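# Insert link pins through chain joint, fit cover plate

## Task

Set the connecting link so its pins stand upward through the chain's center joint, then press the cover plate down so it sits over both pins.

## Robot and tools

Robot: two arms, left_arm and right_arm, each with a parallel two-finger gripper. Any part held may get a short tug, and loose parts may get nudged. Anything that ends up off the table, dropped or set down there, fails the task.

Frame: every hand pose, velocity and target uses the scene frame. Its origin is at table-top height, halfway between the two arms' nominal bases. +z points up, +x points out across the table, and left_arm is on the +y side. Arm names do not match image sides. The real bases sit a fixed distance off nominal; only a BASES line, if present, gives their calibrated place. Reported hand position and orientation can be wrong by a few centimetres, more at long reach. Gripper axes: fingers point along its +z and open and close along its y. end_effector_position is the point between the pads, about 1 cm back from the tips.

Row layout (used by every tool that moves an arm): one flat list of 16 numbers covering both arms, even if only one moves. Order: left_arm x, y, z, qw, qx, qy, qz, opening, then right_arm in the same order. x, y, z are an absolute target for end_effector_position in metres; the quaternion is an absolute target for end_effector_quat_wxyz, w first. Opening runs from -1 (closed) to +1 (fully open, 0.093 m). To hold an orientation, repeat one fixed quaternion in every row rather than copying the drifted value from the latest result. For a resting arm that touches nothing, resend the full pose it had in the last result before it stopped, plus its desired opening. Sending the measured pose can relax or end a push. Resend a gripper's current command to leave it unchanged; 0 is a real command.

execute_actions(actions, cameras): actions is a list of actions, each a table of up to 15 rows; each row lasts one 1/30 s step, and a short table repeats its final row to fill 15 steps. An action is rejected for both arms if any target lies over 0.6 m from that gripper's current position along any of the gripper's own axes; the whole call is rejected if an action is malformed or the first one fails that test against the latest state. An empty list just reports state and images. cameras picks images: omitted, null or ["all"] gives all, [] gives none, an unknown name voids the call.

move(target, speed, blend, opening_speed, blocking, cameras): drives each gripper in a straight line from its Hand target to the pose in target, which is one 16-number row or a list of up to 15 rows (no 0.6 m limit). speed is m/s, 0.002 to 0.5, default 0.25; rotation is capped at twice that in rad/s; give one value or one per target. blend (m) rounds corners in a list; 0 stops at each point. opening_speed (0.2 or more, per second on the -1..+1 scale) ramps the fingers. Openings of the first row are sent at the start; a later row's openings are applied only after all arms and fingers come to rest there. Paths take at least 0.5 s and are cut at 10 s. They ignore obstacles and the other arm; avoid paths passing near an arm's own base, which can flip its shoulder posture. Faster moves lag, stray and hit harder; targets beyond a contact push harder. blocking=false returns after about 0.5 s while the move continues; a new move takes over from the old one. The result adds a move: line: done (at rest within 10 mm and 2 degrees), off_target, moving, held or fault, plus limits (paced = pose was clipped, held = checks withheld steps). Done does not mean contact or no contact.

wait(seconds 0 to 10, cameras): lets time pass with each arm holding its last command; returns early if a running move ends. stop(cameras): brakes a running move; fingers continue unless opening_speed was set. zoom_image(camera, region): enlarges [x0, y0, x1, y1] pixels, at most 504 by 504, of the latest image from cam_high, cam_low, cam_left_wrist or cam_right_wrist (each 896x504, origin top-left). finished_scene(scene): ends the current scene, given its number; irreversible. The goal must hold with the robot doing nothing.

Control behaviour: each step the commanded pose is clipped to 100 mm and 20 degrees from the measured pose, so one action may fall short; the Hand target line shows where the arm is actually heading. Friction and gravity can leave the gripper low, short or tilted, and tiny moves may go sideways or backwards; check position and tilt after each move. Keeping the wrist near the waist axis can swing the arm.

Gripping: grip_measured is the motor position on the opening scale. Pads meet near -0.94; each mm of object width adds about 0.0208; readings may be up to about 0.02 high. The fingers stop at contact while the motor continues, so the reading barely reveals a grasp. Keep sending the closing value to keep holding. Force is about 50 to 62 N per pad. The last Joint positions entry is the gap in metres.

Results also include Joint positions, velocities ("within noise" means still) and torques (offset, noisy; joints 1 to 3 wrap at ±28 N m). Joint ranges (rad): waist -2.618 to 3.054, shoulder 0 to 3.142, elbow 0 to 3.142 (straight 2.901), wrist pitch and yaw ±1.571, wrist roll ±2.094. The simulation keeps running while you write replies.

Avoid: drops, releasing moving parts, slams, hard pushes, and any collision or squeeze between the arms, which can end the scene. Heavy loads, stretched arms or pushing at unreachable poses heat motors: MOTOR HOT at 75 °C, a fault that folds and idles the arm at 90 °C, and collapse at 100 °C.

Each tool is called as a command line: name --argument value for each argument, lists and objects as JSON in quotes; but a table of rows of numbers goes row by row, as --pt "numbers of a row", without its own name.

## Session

execute_actions --actions '[]'

zoom_image --camera "cam_high" --region '[330, 120, 680, 370]'

Scene clock: 0.00 s.
left_arm: end_effector_position=(+0.3515, +0.2248, +0.1202) grip_measured=+1.000 end_effector_quat_wxyz=(+0.613, +0.017, +0.790, -0.012) | right_arm: end_effector_position=(+0.4336, -0.3945, +0.1017) grip_measured=+1.000 end_effector_quat_wxyz=(+0.594, +0.078, +0.800, +0.015)
Joint positions: left_arm=[0.042 1.51 0.378 0.88 0.064 0.018 0.093] | right_arm=[-0.054 1.542 0.354 0.89 0.009 0.126 0.093]
Joint velocities: within noise
Joint torques (N m): no reading
Motor temperatures (°C): left_arm=[29 35 39 36 29 30 28] | right_arm=[28 41 33 31 29 27 32]
Heat: left arm: 39 °C; right arm: 41 °C.
Hand target: left_arm +0.3520, +0.2248, +0.1209; +0.612, +0.017, +0.791, -0.012 | right_arm +0.4342, -0.3946, +0.1026; +0.594, +0.078, +0.800, +0.015
Tool commands: left_gripper/opening=+1.0 right_gripper/opening=+1.0

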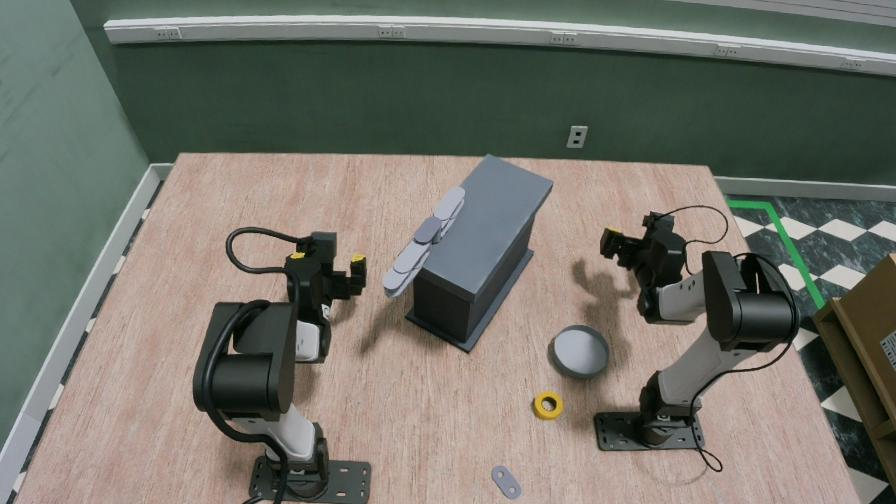

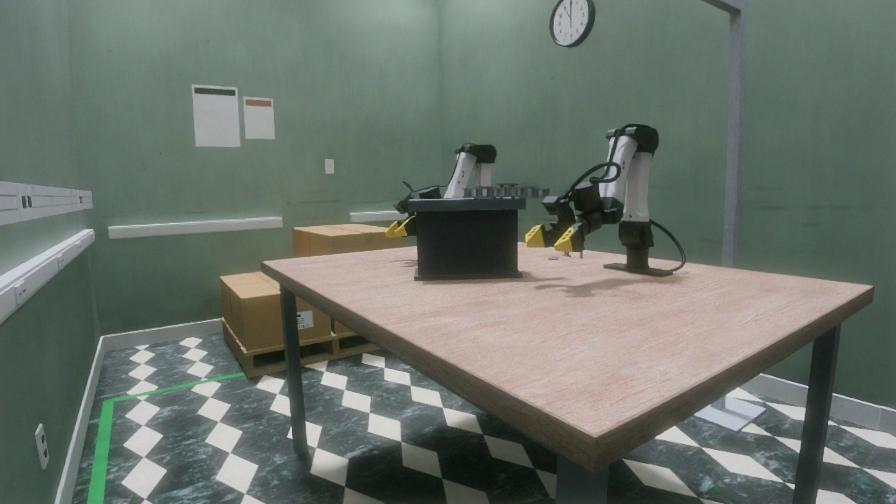

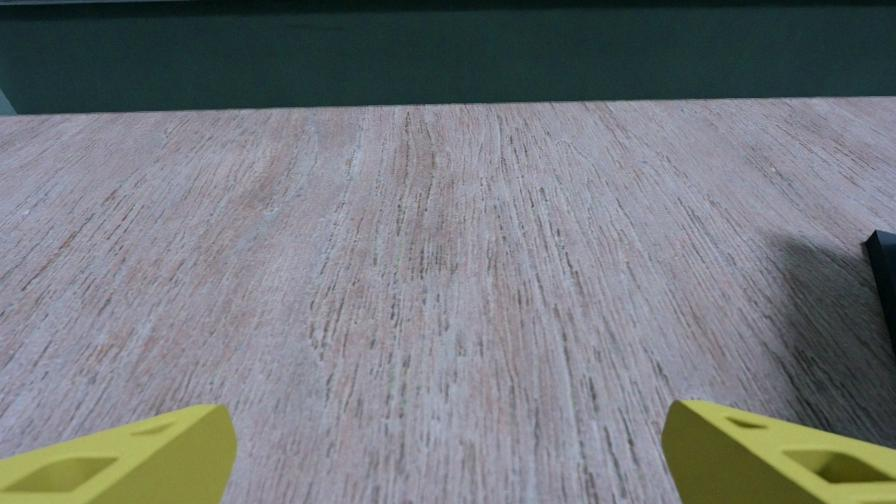

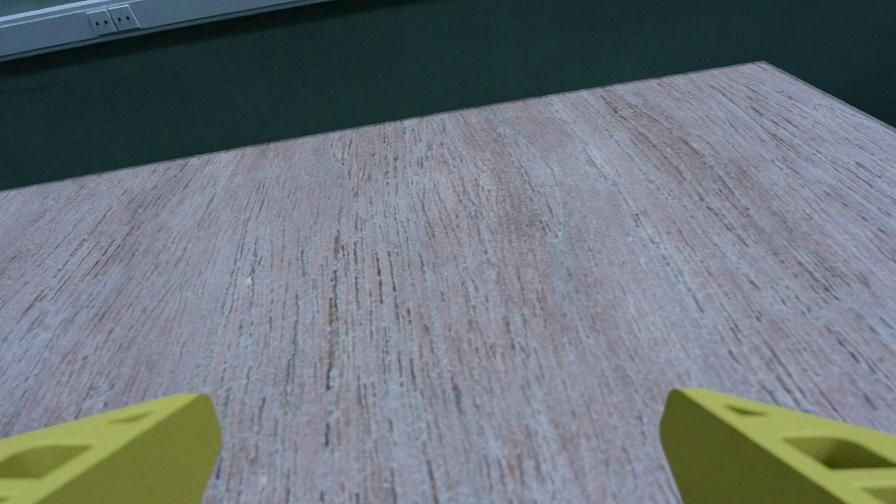

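Scaled by 1.440 from the camera's 896x504 image, which has a finer 1280x720 frame.

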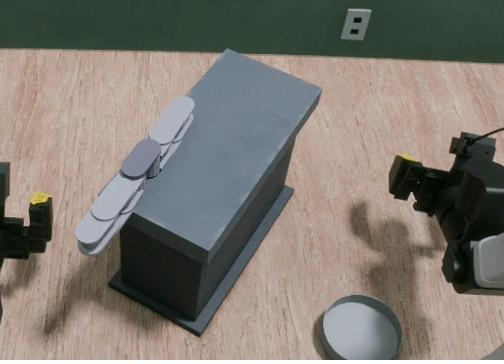

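zoom_image --camera "cam_high" --region '[370, 170, 480, 310]'

zoom_image --camera "cam_high" --region '[470, 380, 620, 504]'

zoom_image --camera "cam_low" --region '[390, 150, 600, 290]'

Scaled by 3.600 from the camera's 896x504 image, which has a finer 1280x720 frame.

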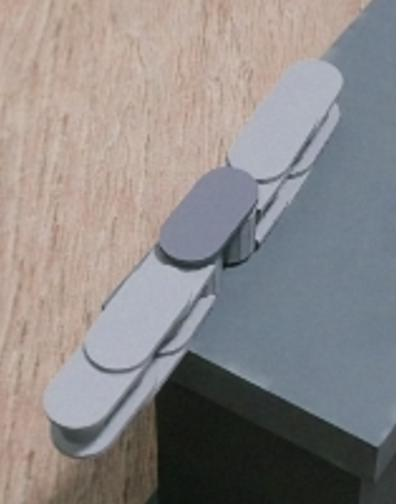

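Scaled by 3.360 from the camera's 896x504 image, which has a finer 1280x720 frame.

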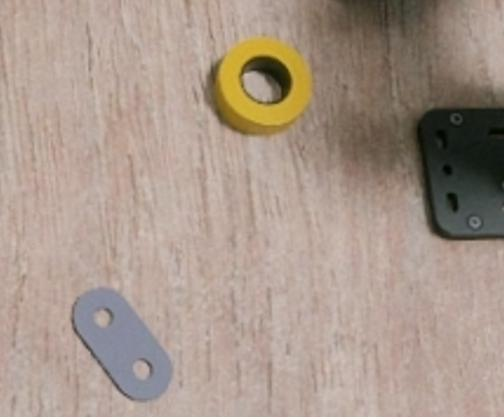

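Scaled by 2.400 from the camera's 896x504 image, which has a finer 1280x720 frame.

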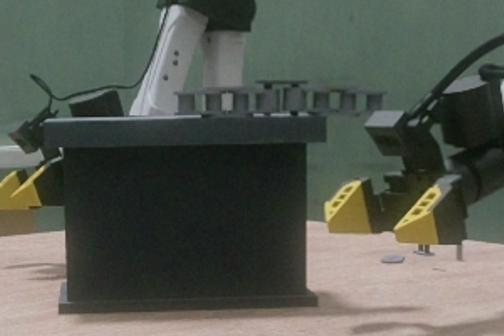

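move --pt "0.30 0.22 0.38 0.613 0.017 0.790 -0.012 1.0 0.4342 -0.3946 0.1026 0.594 0.078 0.800 0.015 1.0" --pt "0.24 0.13 0.42 0.3303 0.2432 0.9077 -0.0885 0.0 0.30 -0.33 0.30 0.50 -0.1 0.855 0.05 0.0" --speed 0.25 --blend '[0.03,0]'

Scene clock: 9.43 s.
left_arm: end_effector_position=(+0.2431, +0.1330, +0.4210) grip_measured=+0.001 end_effector_quat_wxyz=(+0.383, +0.225, +0.892, -0.086) | right_arm: end_effector_position=(+0.3014, -0.3327, +0.2968) grip_measured=+0.003 end_effector_quat_wxyz=(+0.504, -0.092, +0.858, +0.049)
Joint positions: left_arm=[-0.19 1.48 2.245 -1.545 0.187 0.208 0.045] | right_arm=[0.064 0.759 1.016 -0.771 -0.129 -0.083 0.045]
Joint velocities: within noise
Joint torques (N m): left_arm=[-0.66 -2.56 5.26 1.48 0.18 0.11] | right_arm=[0.58 0.64 8.57 1.83 -0.17 0.07]
Motor temperatures (°C): left_arm=[29 35 41 38 29 30 28] | right_arm=[28 41 34 33 29 27 32]
Heat: left arm: 41 °C; right arm: 41 °C.
Hand target: left_arm +0.2400, +0.1299, +0.4195; +0.376, +0.235, +0.892, -0.090 | right_arm +0.3000, -0.3301, +0.3001; +0.502, -0.100, +0.858, +0.050
Off the commanded pose: left_arm 0.004 m, 7 deg | right_arm 0.004 m, 1 deg.
joint sent to its limit (left arm) — joint 4 (wrist pitch), lower limit. The joint targets are off in orientation, not in position.
move: off_target (left_arm); target 2's new opening was sent with left_arm's hand 0.004 m and 7 deg from that target

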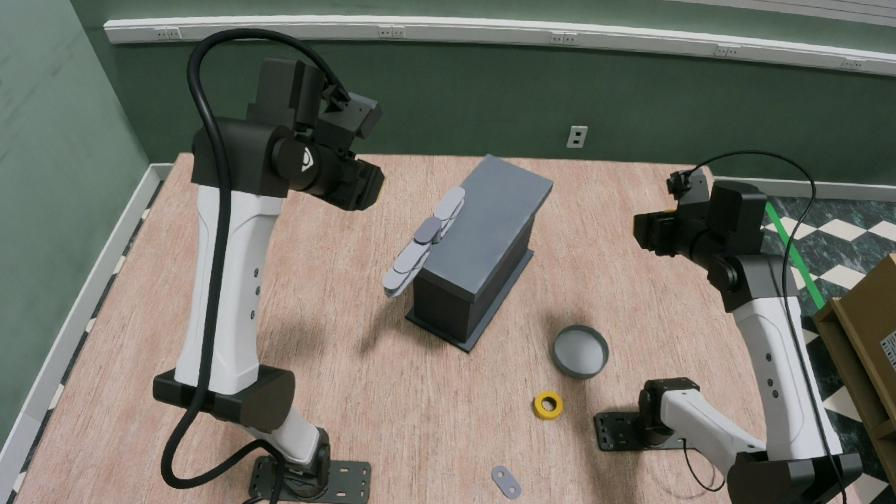

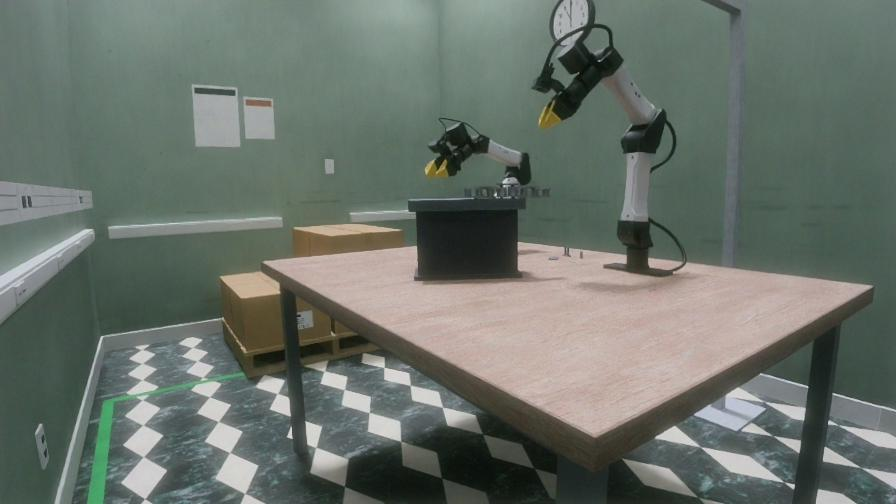

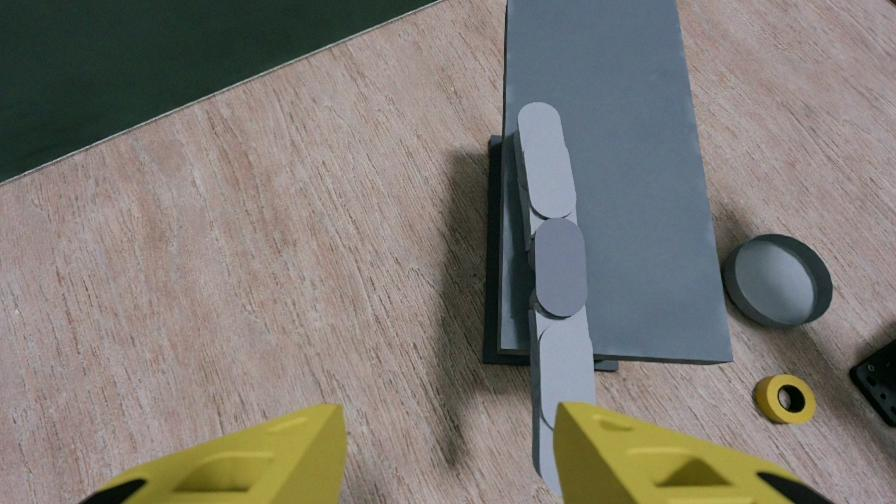

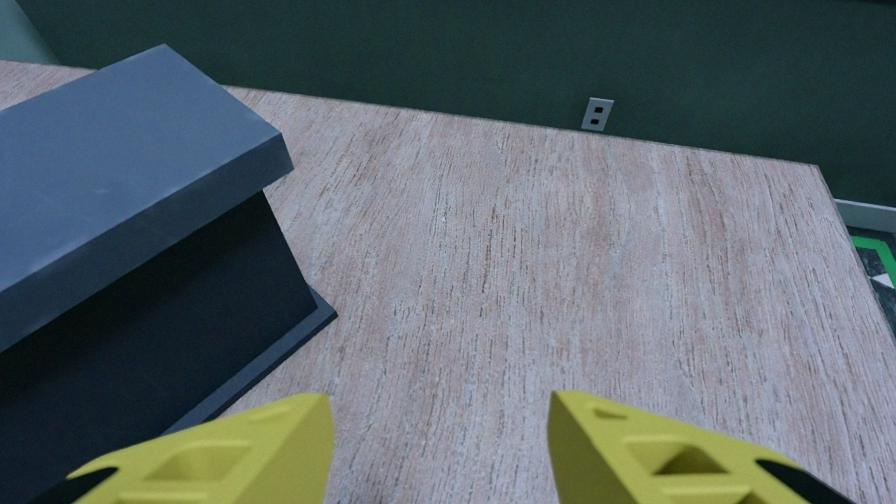

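zoom_image --camera "cam_left_wrist" --region '[450, 90, 700, 400]'

zoom_image --camera "cam_low" --region '[440, 160, 600, 280]'

Scaled by 1.626 from the camera's 896x504 image, which has a finer 1280x720 frame.

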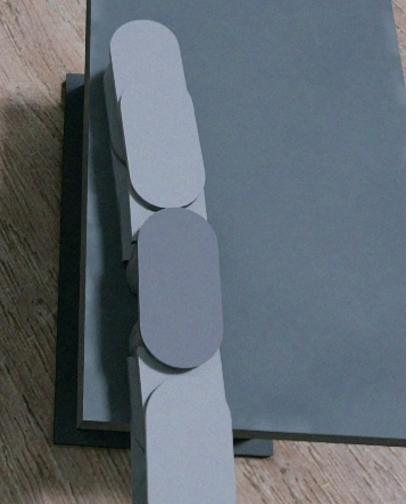

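Scaled by 3.150 from the camera's 896x504 image, which has a finer 1280x720 frame.

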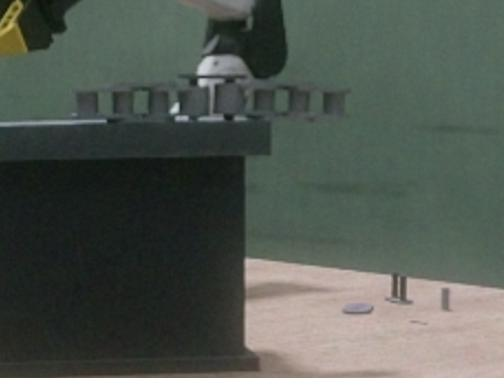

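move --pt "0.24 0.13 0.42 0.38 0.235 0.89 -0.09 0.0 0.20 -0.20 0.30 0.29 -0.46 0.82 0.12 0.0" --pt "0.24 0.13 0.42 0.38 0.235 0.89 -0.09 0.0 0.06 -0.14 0.25 0.183 -0.683 0.683 0.183 0.0" --speed 0.25 --blend '[0.05,0]' --cameras '["cam_high","cam_right_wrist"]'

Scene clock: 15.50 s.
left_arm: end_effector_position=(+0.2430, +0.1330, +0.4209) grip_measured=+0.001 end_effector_quat_wxyz=(+0.383, +0.225, +0.892, -0.086) | right_arm: end_effector_position=(+0.0608, -0.1410, +0.2548) grip_measured=+0.003 end_effector_quat_wxyz=(-0.188, +0.683, -0.680, -0.187)
Joint positions: left_arm=[-0.19 1.48 2.245 -1.546 0.187 0.208 0.045] | right_arm=[1.454 1.033 1.302 -1.306 -0.064 -0.111 0.045]
Joint velocities: within noise
Joint torques (N m): left_arm=[-0.64 -3.4 4.08 1.62 0.18 0.11] | right_arm=[0.55 -0.96 5.39 1.43 -0.09 0.29]
Motor temperatures (°C): left_arm=[29 36 41 39 29 30 28] | right_arm=[28 41 35 34 29 27 32]
Heat: left arm: 41 °C; right arm: 41 °C.
Hand target: left_arm +0.2400, +0.1300, +0.4200; +0.380, +0.235, +0.890, -0.090 | right_arm +0.0600, -0.1401, +0.2500; -0.183, +0.683, -0.683, -0.183
Off the commanded pose: left_arm 0.004 m, 1 deg | right_arm 0.005 m, 1 deg.
move: done
Images, in order (width x height): cam_high 896x504, cam_right_wrist 896x504.

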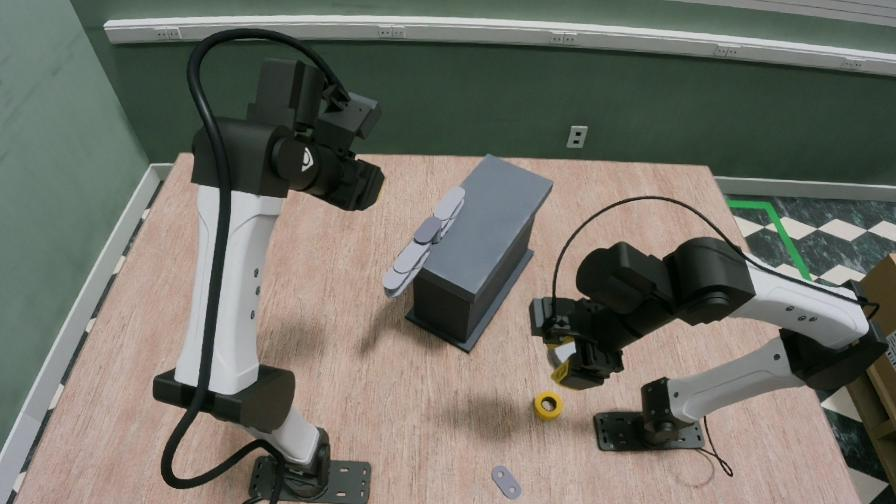

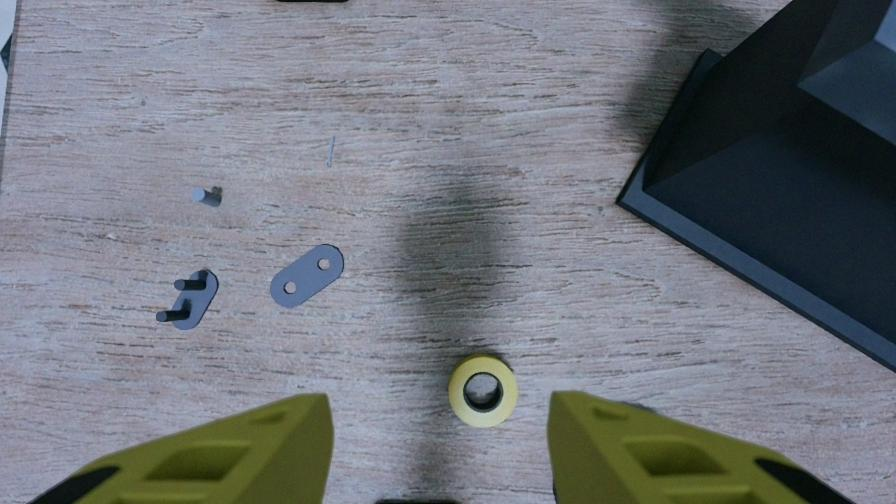

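move --pt "0.27 0.07 0.37 0.1261 0.2566 0.9576 -0.0338 0.3 0.15 -0.22 0.33 0.383 -0.383 0.8214 0.1786 0.0" --speed 0.25

Scene clock: 25.83 s.
left_arm: end_effector_position=(+0.2700, +0.0695, +0.3712) grip_measured=+0.298 end_effector_quat_wxyz=(+0.304, +0.251, +0.916, -0.073) | right_arm: end_effector_position=(+0.1487, -0.2173, +0.3223) grip_measured=+0.003 end_effector_quat_wxyz=(+0.373, -0.394, +0.822, +0.173)
Joint positions: left_arm=[-0.425 1.654 2.265 -1.547 0.036 0.081 0.06] | right_arm=[1.139 0.781 1.359 -1.316 0.186 0.154 0.045]
Joint velocities: within noise
Joint torques (N m): left_arm=[-0.62 -4.21 6.22 1.31 -0.08 -0.21] | right_arm=[-0.62 0.98 7.17 1.79 0.03 0.25]
Motor temperatures (°C): left_arm=[29 36 41 40 29 30 28] | right_arm=[28 41 35 34 29 27 32]
Heat: left arm: 41 °C; right arm: 41 °C.
Hand target: left_arm +0.2699, +0.0700, +0.3695; +0.297, +0.246, +0.920, -0.069 | right_arm +0.1499, -0.2201, +0.3299; +0.383, -0.383, +0.821, +0.179
Off the commanded pose: left_arm 0.001 m, 21 deg; orientation clipped | right_arm 0.008 m, 2 deg.
joint sent to its limit (left arm) — joint 4 (wrist pitch), lower limit. The joint targets are off in orientation, not in position.
move: off_target (left_arm); limits=paced

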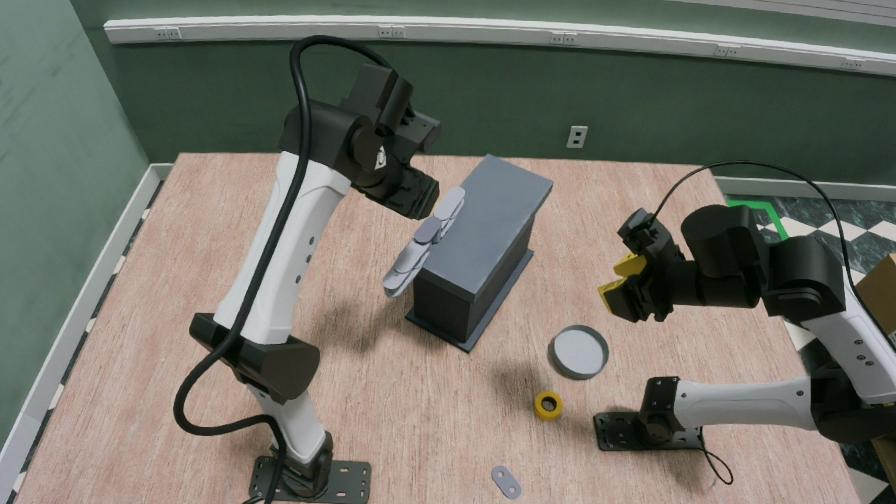

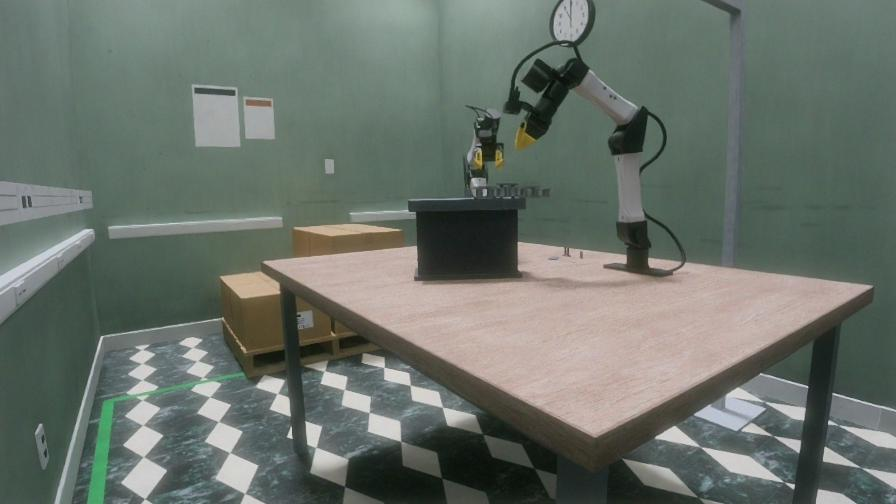

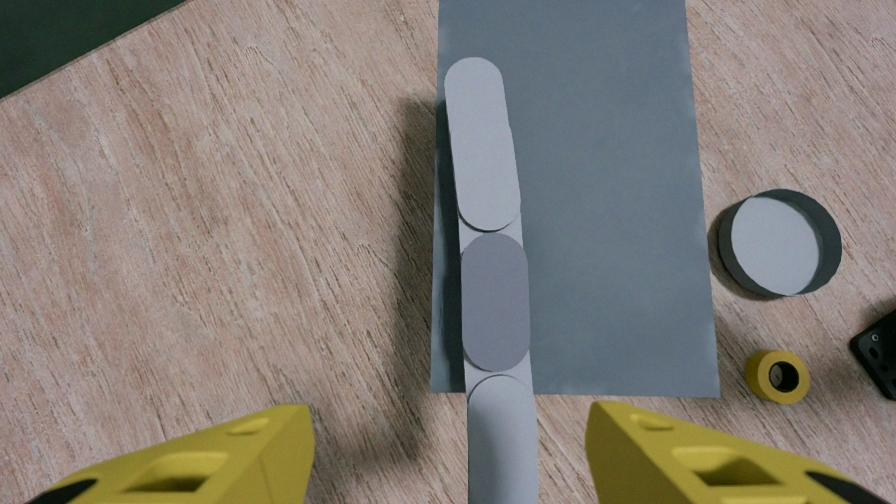

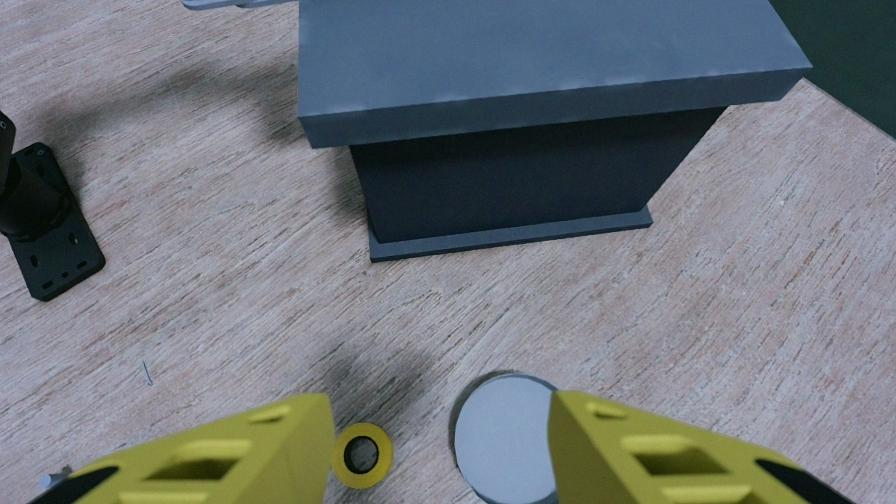

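move --pt "0.3016 0.029 0.315 0.2497 0.2540 0.9319 -0.0681 0.1 0.15 -0.22 0.33 0.383 -0.383 0.8214 0.1786 0.0" --speed 0.15 --cameras '["cam_left_wrist","cam_right_wrist"]'

Scene clock: 28.13 s.
left_arm: end_effector_position=(+0.2972, +0.0309, +0.3184) grip_measured=+0.101 end_effector_quat_wxyz=(+0.249, +0.260, +0.930, -0.072) | right_arm: end_effector_position=(+0.1487, -0.2173, +0.3223) grip_measured=+0.003 end_effector_quat_wxyz=(+0.373, -0.394, +0.822, +0.173)
Joint positions: left_arm=[-0.49 1.779 2.208 -1.474 0.024 0.032 0.05] | right_arm=[1.139 0.781 1.359 -1.316 0.186 0.154 0.045]
Joint velocities: within noise
Joint torques (N m): left_arm=[-0.53 -5.94 5.14 1.41 -0.12 -0.22] | right_arm=[-0.62 0.98 7.16 1.79 0.04 0.25]
Motor temperatures (°C): left_arm=[29 36 41 40 29 30 28] | right_arm=[28 41 36 35 29 27 32]
Heat: left arm: 41 °C; right arm: 41 °C.
Hand target: left_arm +0.3015, +0.0290, +0.3150; +0.250, +0.254, +0.932, -0.068 | right_arm +0.1499, -0.2201, +0.3299; +0.383, -0.383, +0.821, +0.179
Off the commanded pose: left_arm 0.006 m, 1 deg | right_arm 0.008 m, 2 deg.
move: done
Images, in order (width x height): cam_left_wrist 896x504, cam_right_wrist 896x504.

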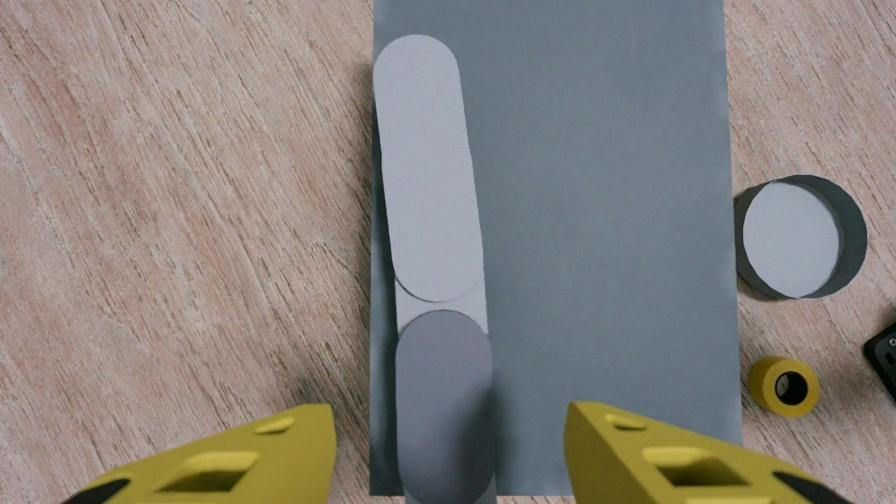

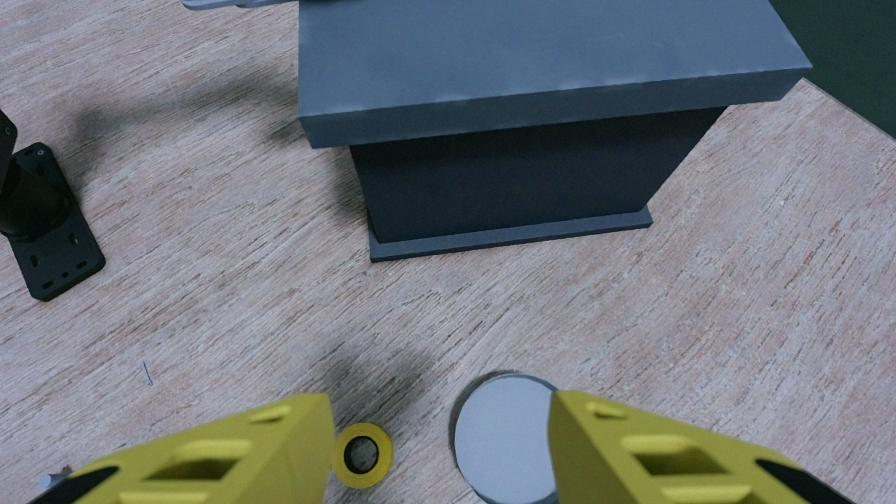

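move --pt "0.3045 0.0265 0.263 0.2497 0.2540 0.9319 -0.0681 0.1 0.15 -0.22 0.33 0.383 -0.383 0.8214 0.1786 0.0" --speed 0.08 --cameras '["cam_left_wrist","cam_low"]'

zoom_image --camera "cam_low" --region '[420, 140, 580, 230]'

Scene clock: 30.23 s.
left_arm: end_effector_position=(+0.3074, +0.0254, +0.2537) grip_measured=+0.101 end_effector_quat_wxyz=(+0.234, +0.260, +0.934, -0.068) | right_arm: end_effector_position=(+0.1487, -0.2173, +0.3223) grip_measured=+0.003 end_effector_quat_wxyz=(+0.373, -0.394, +0.822, +0.173)
Joint positions: left_arm=[-0.49 1.71 1.845 -1.214 0.022 0.029 0.05] | right_arm=[1.139 0.781 1.359 -1.316 0.186 0.154 0.045]
Joint velocities: within noise
Joint torques (N m): left_arm=[-0.69 -10.06 5.14 1.37 -0.13 -0.2] | right_arm=[-0.64 1.01 7.17 1.79 0.04 0.25]
Motor temperatures (°C): left_arm=[29 36 41 40 29 30 28] | right_arm=[28 41 36 35 29 27 32]
Heat: left arm: 41 °C; right arm: 41 °C.
Hand target: left_arm +0.3044, +0.0265, +0.2628; +0.249, +0.254, +0.932, -0.068 | right_arm +0.1499, -0.2201, +0.3299; +0.383, -0.383, +0.821, +0.179
Off the commanded pose: left_arm 0.010 m, 2 deg | right_arm 0.008 m, 2 deg.
move: done
Images, in order (width x height): cam_low 896x504, cam_left_wrist 896x504.

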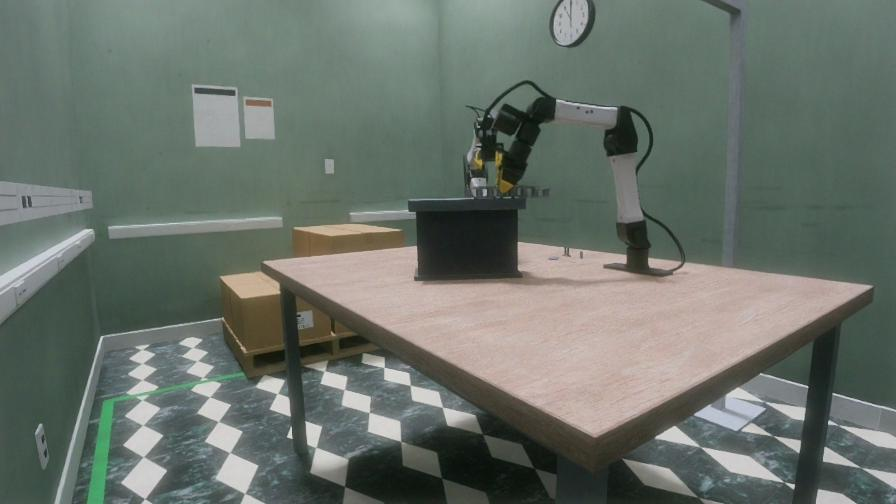

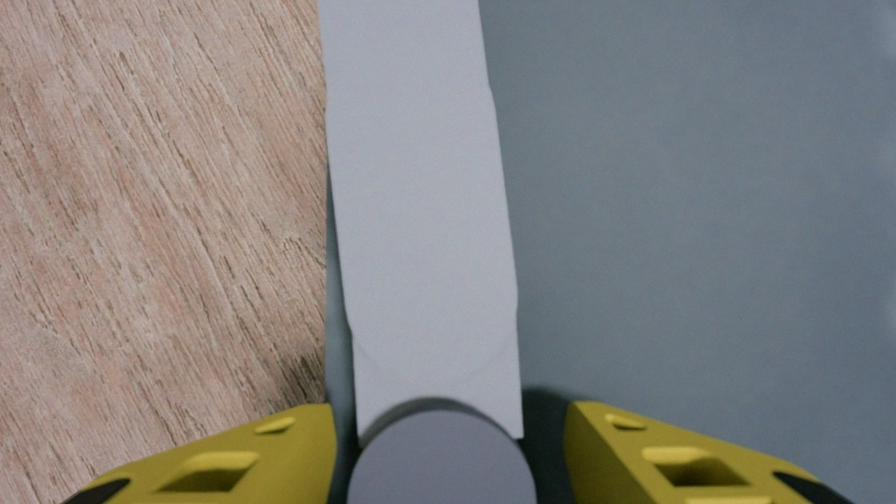

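Scaled by 3.150 from the camera's 896x504 image, which has a finer 1280x720 frame.

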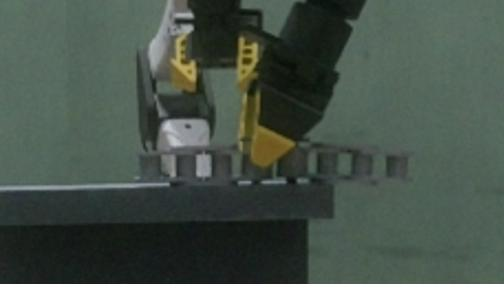

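move --pt "0.3044 0.0265 0.263 0.2497 0.2540 0.9319 -0.0681 -0.6 0.15 -0.22 0.33 0.383 -0.383 0.8214 0.1786 0.0" --speed 0.05 --opening_speed 0.7 --cameras '["cam_left_wrist"]'

move --pt "0.3560 -0.0040 0.265 0.2497 0.2540 0.9319 -0.0681 -0.6 0.15 -0.22 0.33 0.383 -0.383 0.8214 0.1786 0.0" --speed 0.05 --cameras '["cam_left_wrist","cam_right_wrist"]'

Scene clock: 32.90 s.
left_arm: end_effector_position=(+0.3079, +0.0257, +0.2539) grip_measured=-0.465 end_effector_quat_wxyz=(+0.235, +0.259, +0.935, -0.067) | right_arm: end_effector_position=(+0.1487, -0.2173, +0.3223) grip_measured=+0.003 end_effector_quat_wxyz=(+0.373, -0.394, +0.822, +0.173)
Joint positions: left_arm=[-0.49 1.71 1.845 -1.213 0.02 0.029 0.023] | right_arm=[1.139 0.781 1.359 -1.316 0.186 0.154 0.045]
Joint velocities: within noise
Joint torques (N m): left_arm=[-0.73 -10.1 5.08 1.35 -0.11 -0.19] | right_arm=[-0.65 0.99 7.19 1.79 0.03 0.25]
Motor temperatures (°C): left_arm=[29 37 41 40 29 30 28] | right_arm=[28 41 36 35 29 27 32]
Heat: left arm: 41 °C; right arm: 41 °C.
Hand target: left_arm +0.3044, +0.0265, +0.2628; +0.249, +0.254, +0.932, -0.068 | right_arm +0.1499, -0.2201, +0.3299; +0.383, -0.383, +0.821, +0.179
Off the commanded pose: left_arm 0.010 m, 2 deg | right_arm 0.008 m, 2 deg.
move: done
Images, in order (width x height): cam_left_wrist 896x504.

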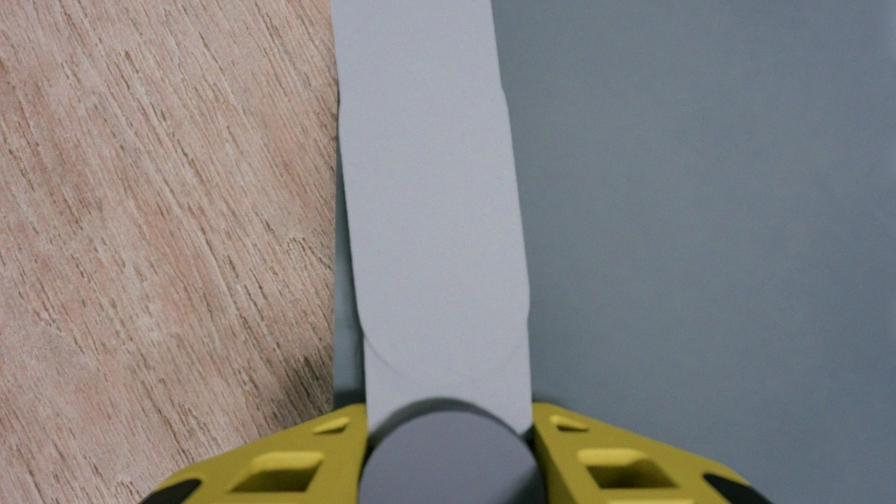

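Scene clock: 34.53 s.
left_arm: end_effector_position=(+0.3480, +0.0014, +0.2569) grip_measured=-0.465 end_effector_quat_wxyz=(+0.230, +0.260, +0.935, -0.067) | right_arm: end_effector_position=(+0.1487, -0.2173, +0.3223) grip_measured=+0.003 end_effector_quat_wxyz=(+0.373, -0.394, +0.822, +0.173)
Joint positions: left_arm=[-0.494 1.933 2.148 -1.302 0.02 0.026 0.023] | right_arm=[1.139 0.781 1.359 -1.316 0.186 0.154 0.045]
Joint velocities: within noise
Joint torques (N m): left_arm=[-0.66 -7.98 8.65 1.4 -0.12 -0.2] | right_arm=[-0.64 0.99 7.15 1.79 0.03 0.25]
Motor temperatures (°C): left_arm=[29 37 42 40 29 30 28] | right_arm=[28 40 36 36 29 27 32]
Heat: left arm: 42 °C; right arm: 40 °C.
Hand target: left_arm +0.3555, -0.0037, +0.2650; +0.250, +0.254, +0.932, -0.068 | right_arm +0.1499, -0.2201, +0.3299; +0.383, -0.383, +0.821, +0.179
Off the commanded pose: left_arm 0.013 m, 2 deg | right_arm 0.008 m, 2 deg.
move: off_target (left_arm)
Images, in order (width x height): cam_left_wrist 896x504, cam_right_wrist 896x504.

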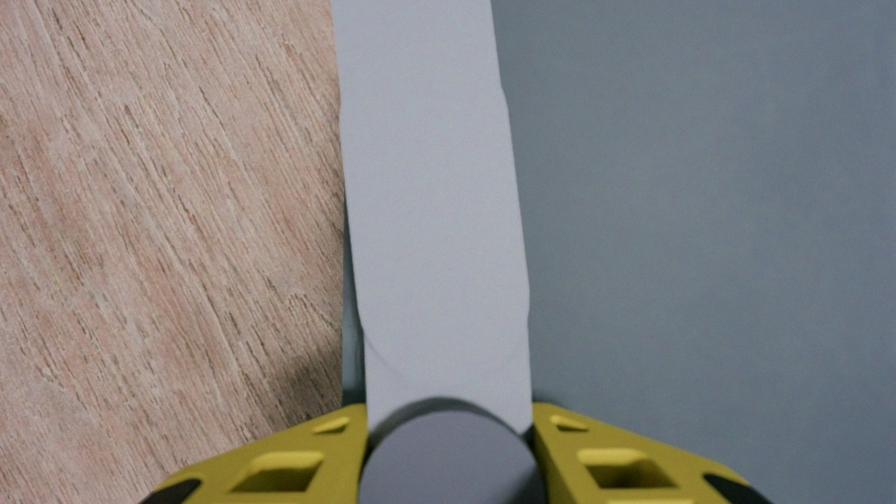

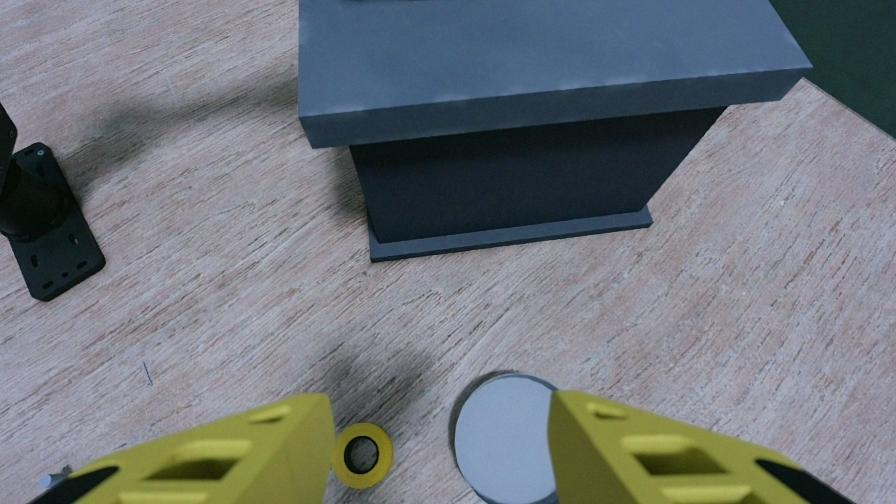

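move --pt "0.3020 -0.096 0.264 0.2497 0.2540 0.9319 -0.0681 -0.6 0.15 -0.22 0.33 0.383 -0.383 0.8214 0.1786 0.0" --speed 0.05

Scene clock: 37.50 s.
left_arm: end_effector_position=(+0.2956, -0.0900, +0.2561) grip_measured=-0.465 end_effector_quat_wxyz=(+0.231, +0.263, +0.935, -0.064) | right_arm: end_effector_position=(+0.1487, -0.2173, +0.3223) grip_measured=+0.003 end_effector_quat_wxyz=(+0.373, -0.394, +0.822, +0.173)
Joint positions: left_arm=[-0.77 2.009 2.258 -1.348 -0.111 -0.212 0.023] | right_arm=[1.139 0.781 1.359 -1.316 0.186 0.154 0.045]
Joint velocities: within noise
Joint torques (N m): left_arm=[-0.66 -8.54 8.51 1.33 -0.27 -0.25] | right_arm=[-0.64 0.99 7.15 1.79 0.03 0.25]
Motor temperatures (°C): left_arm=[29 38 42 40 29 30 28] | right_arm=[28 40 37 36 29 27 32]
Heat: left arm: 42 °C; right arm: 40 °C.
Hand target: left_arm +0.3017, -0.0958, +0.2640; +0.250, +0.254, +0.932, -0.069 | right_arm +0.1499, -0.2201, +0.3299; +0.383, -0.383, +0.821, +0.179
Off the commanded pose: left_arm 0.012 m, 2 deg | right_arm 0.008 m, 2 deg.
move: off_target (left_arm)

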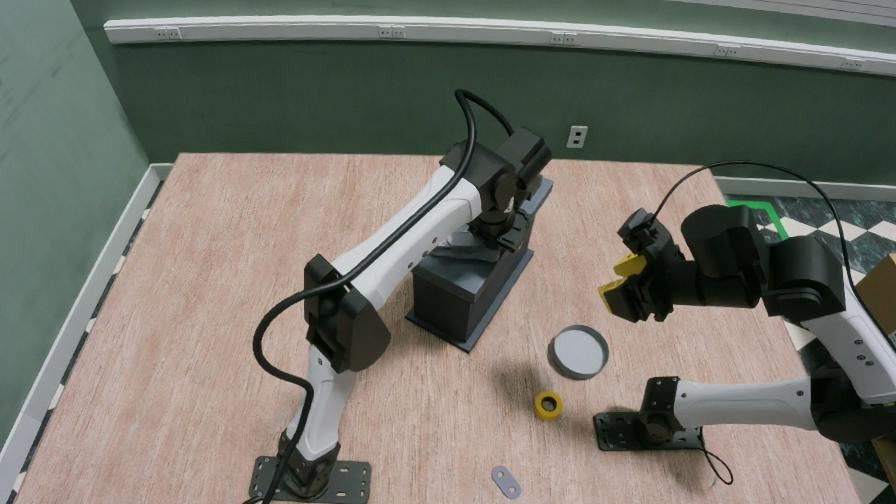

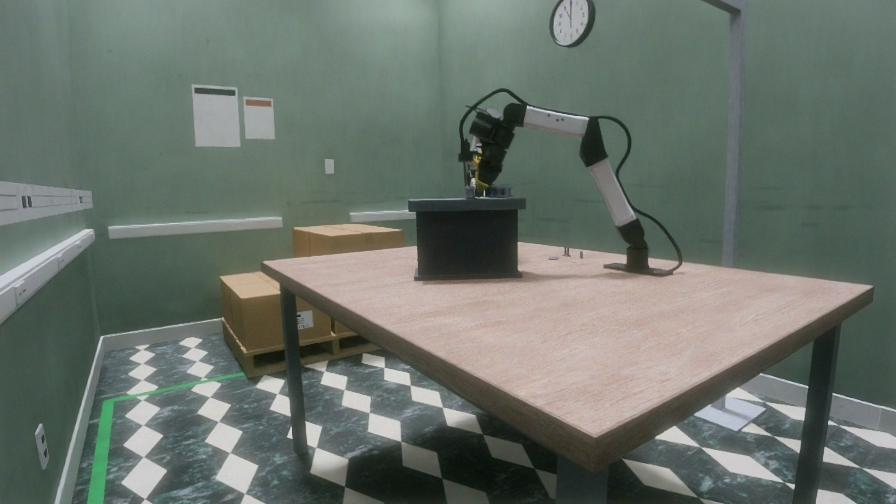

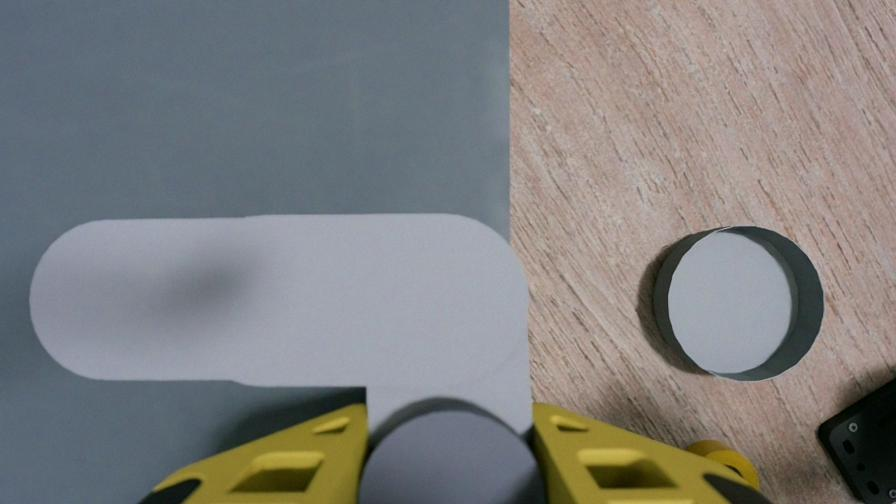

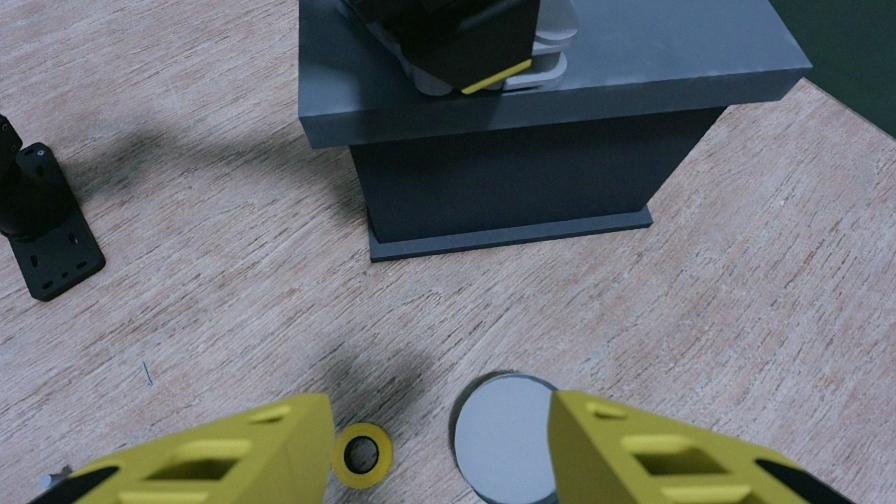

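zoom_image --camera "cam_right_wrist" --region '[330, 0, 650, 160]'

Scaled by 1.575 from the camera's 896x504 image, which has a finer 1280x720 frame.

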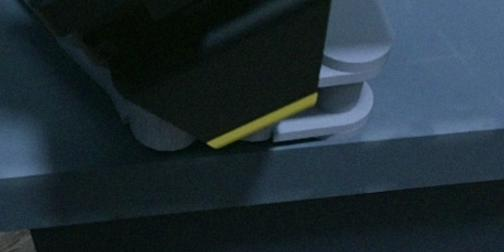

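move --pt "0.2938 -0.1098 0.264 0.2497 0.2540 0.9319 -0.0681 -0.6 0.15 -0.22 0.33 0.383 -0.383 0.8214 0.1786 0.0" --speed 0.04 --cameras '["cam_left_wrist","cam_right_wrist"]'

zoom_image --camera "cam_right_wrist" --region '[330, 0, 650, 160]'

Scene clock: 39.47 s.
left_arm: end_effector_position=(+0.2878, -0.1033, +0.2562) grip_measured=-0.465 end_effector_quat_wxyz=(+0.231, +0.263, +0.935, -0.063) | right_arm: end_effector_position=(+0.1487, -0.2173, +0.3223) grip_measured=+0.003 end_effector_quat_wxyz=(+0.373, -0.394, +0.822, +0.173)
Joint positions: left_arm=[-0.809 2.037 2.302 -1.369 -0.13 -0.246 0.023] | right_arm=[1.139 0.781 1.359 -1.316 0.186 0.154 0.045]
Joint velocities: within noise
Joint torques (N m): left_arm=[-0.7 -8.66 8.4 1.36 -0.27 -0.19] | right_arm=[-0.62 0.99 7.16 1.79 0.03 0.24]
Motor temperatures (°C): left_arm=[29 38 42 40 29 30 28] | right_arm=[28 40 37 36 29 27 32]
Heat: left arm: 42 °C; right arm: 40 °C.
Hand target: left_arm +0.2934, -0.1096, +0.2640; +0.250, +0.254, +0.932, -0.069 | right_arm +0.1499, -0.2201, +0.3299; +0.383, -0.383, +0.821, +0.179
Off the commanded pose: left_arm 0.012 m, 2 deg | right_arm 0.008 m, 2 deg.
move: off_target (left_arm)
Images, in order (width x height): cam_left_wrist 896x504, cam_right_wrist 896x504.

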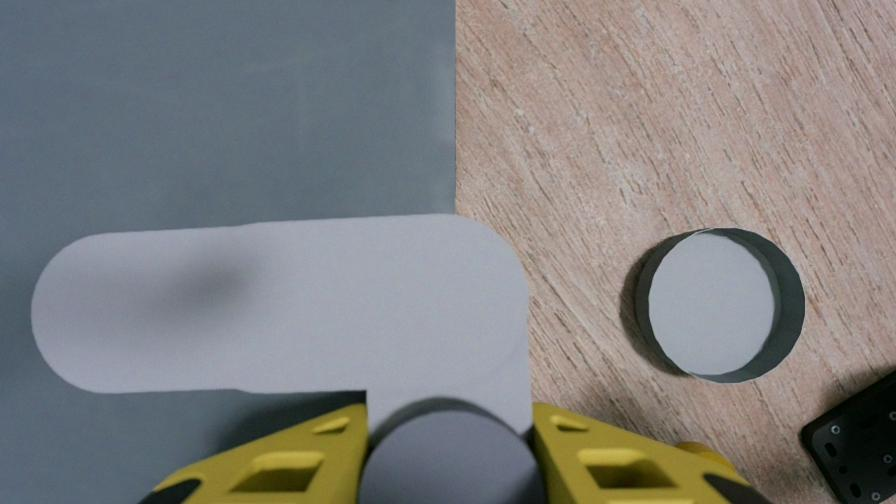

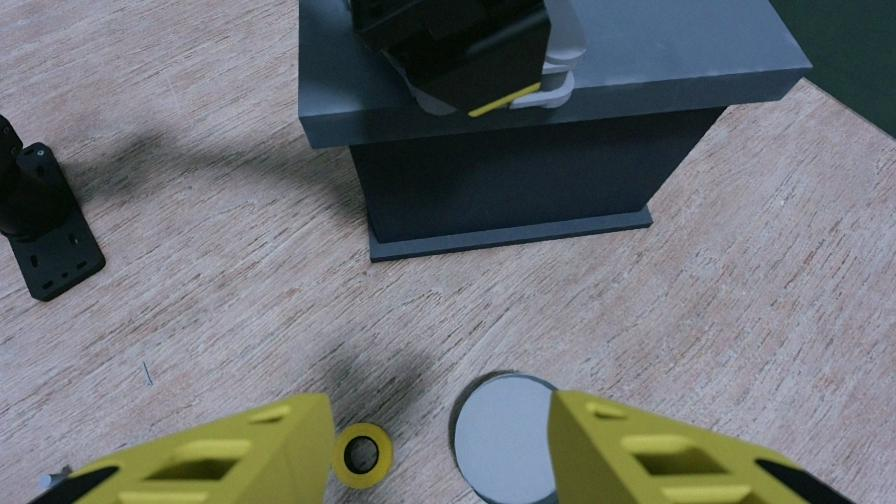

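Scaled by 1.575 from the camera's 896x504 image, which has a finer 1280x720 frame.

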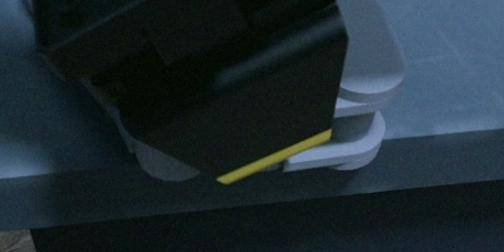

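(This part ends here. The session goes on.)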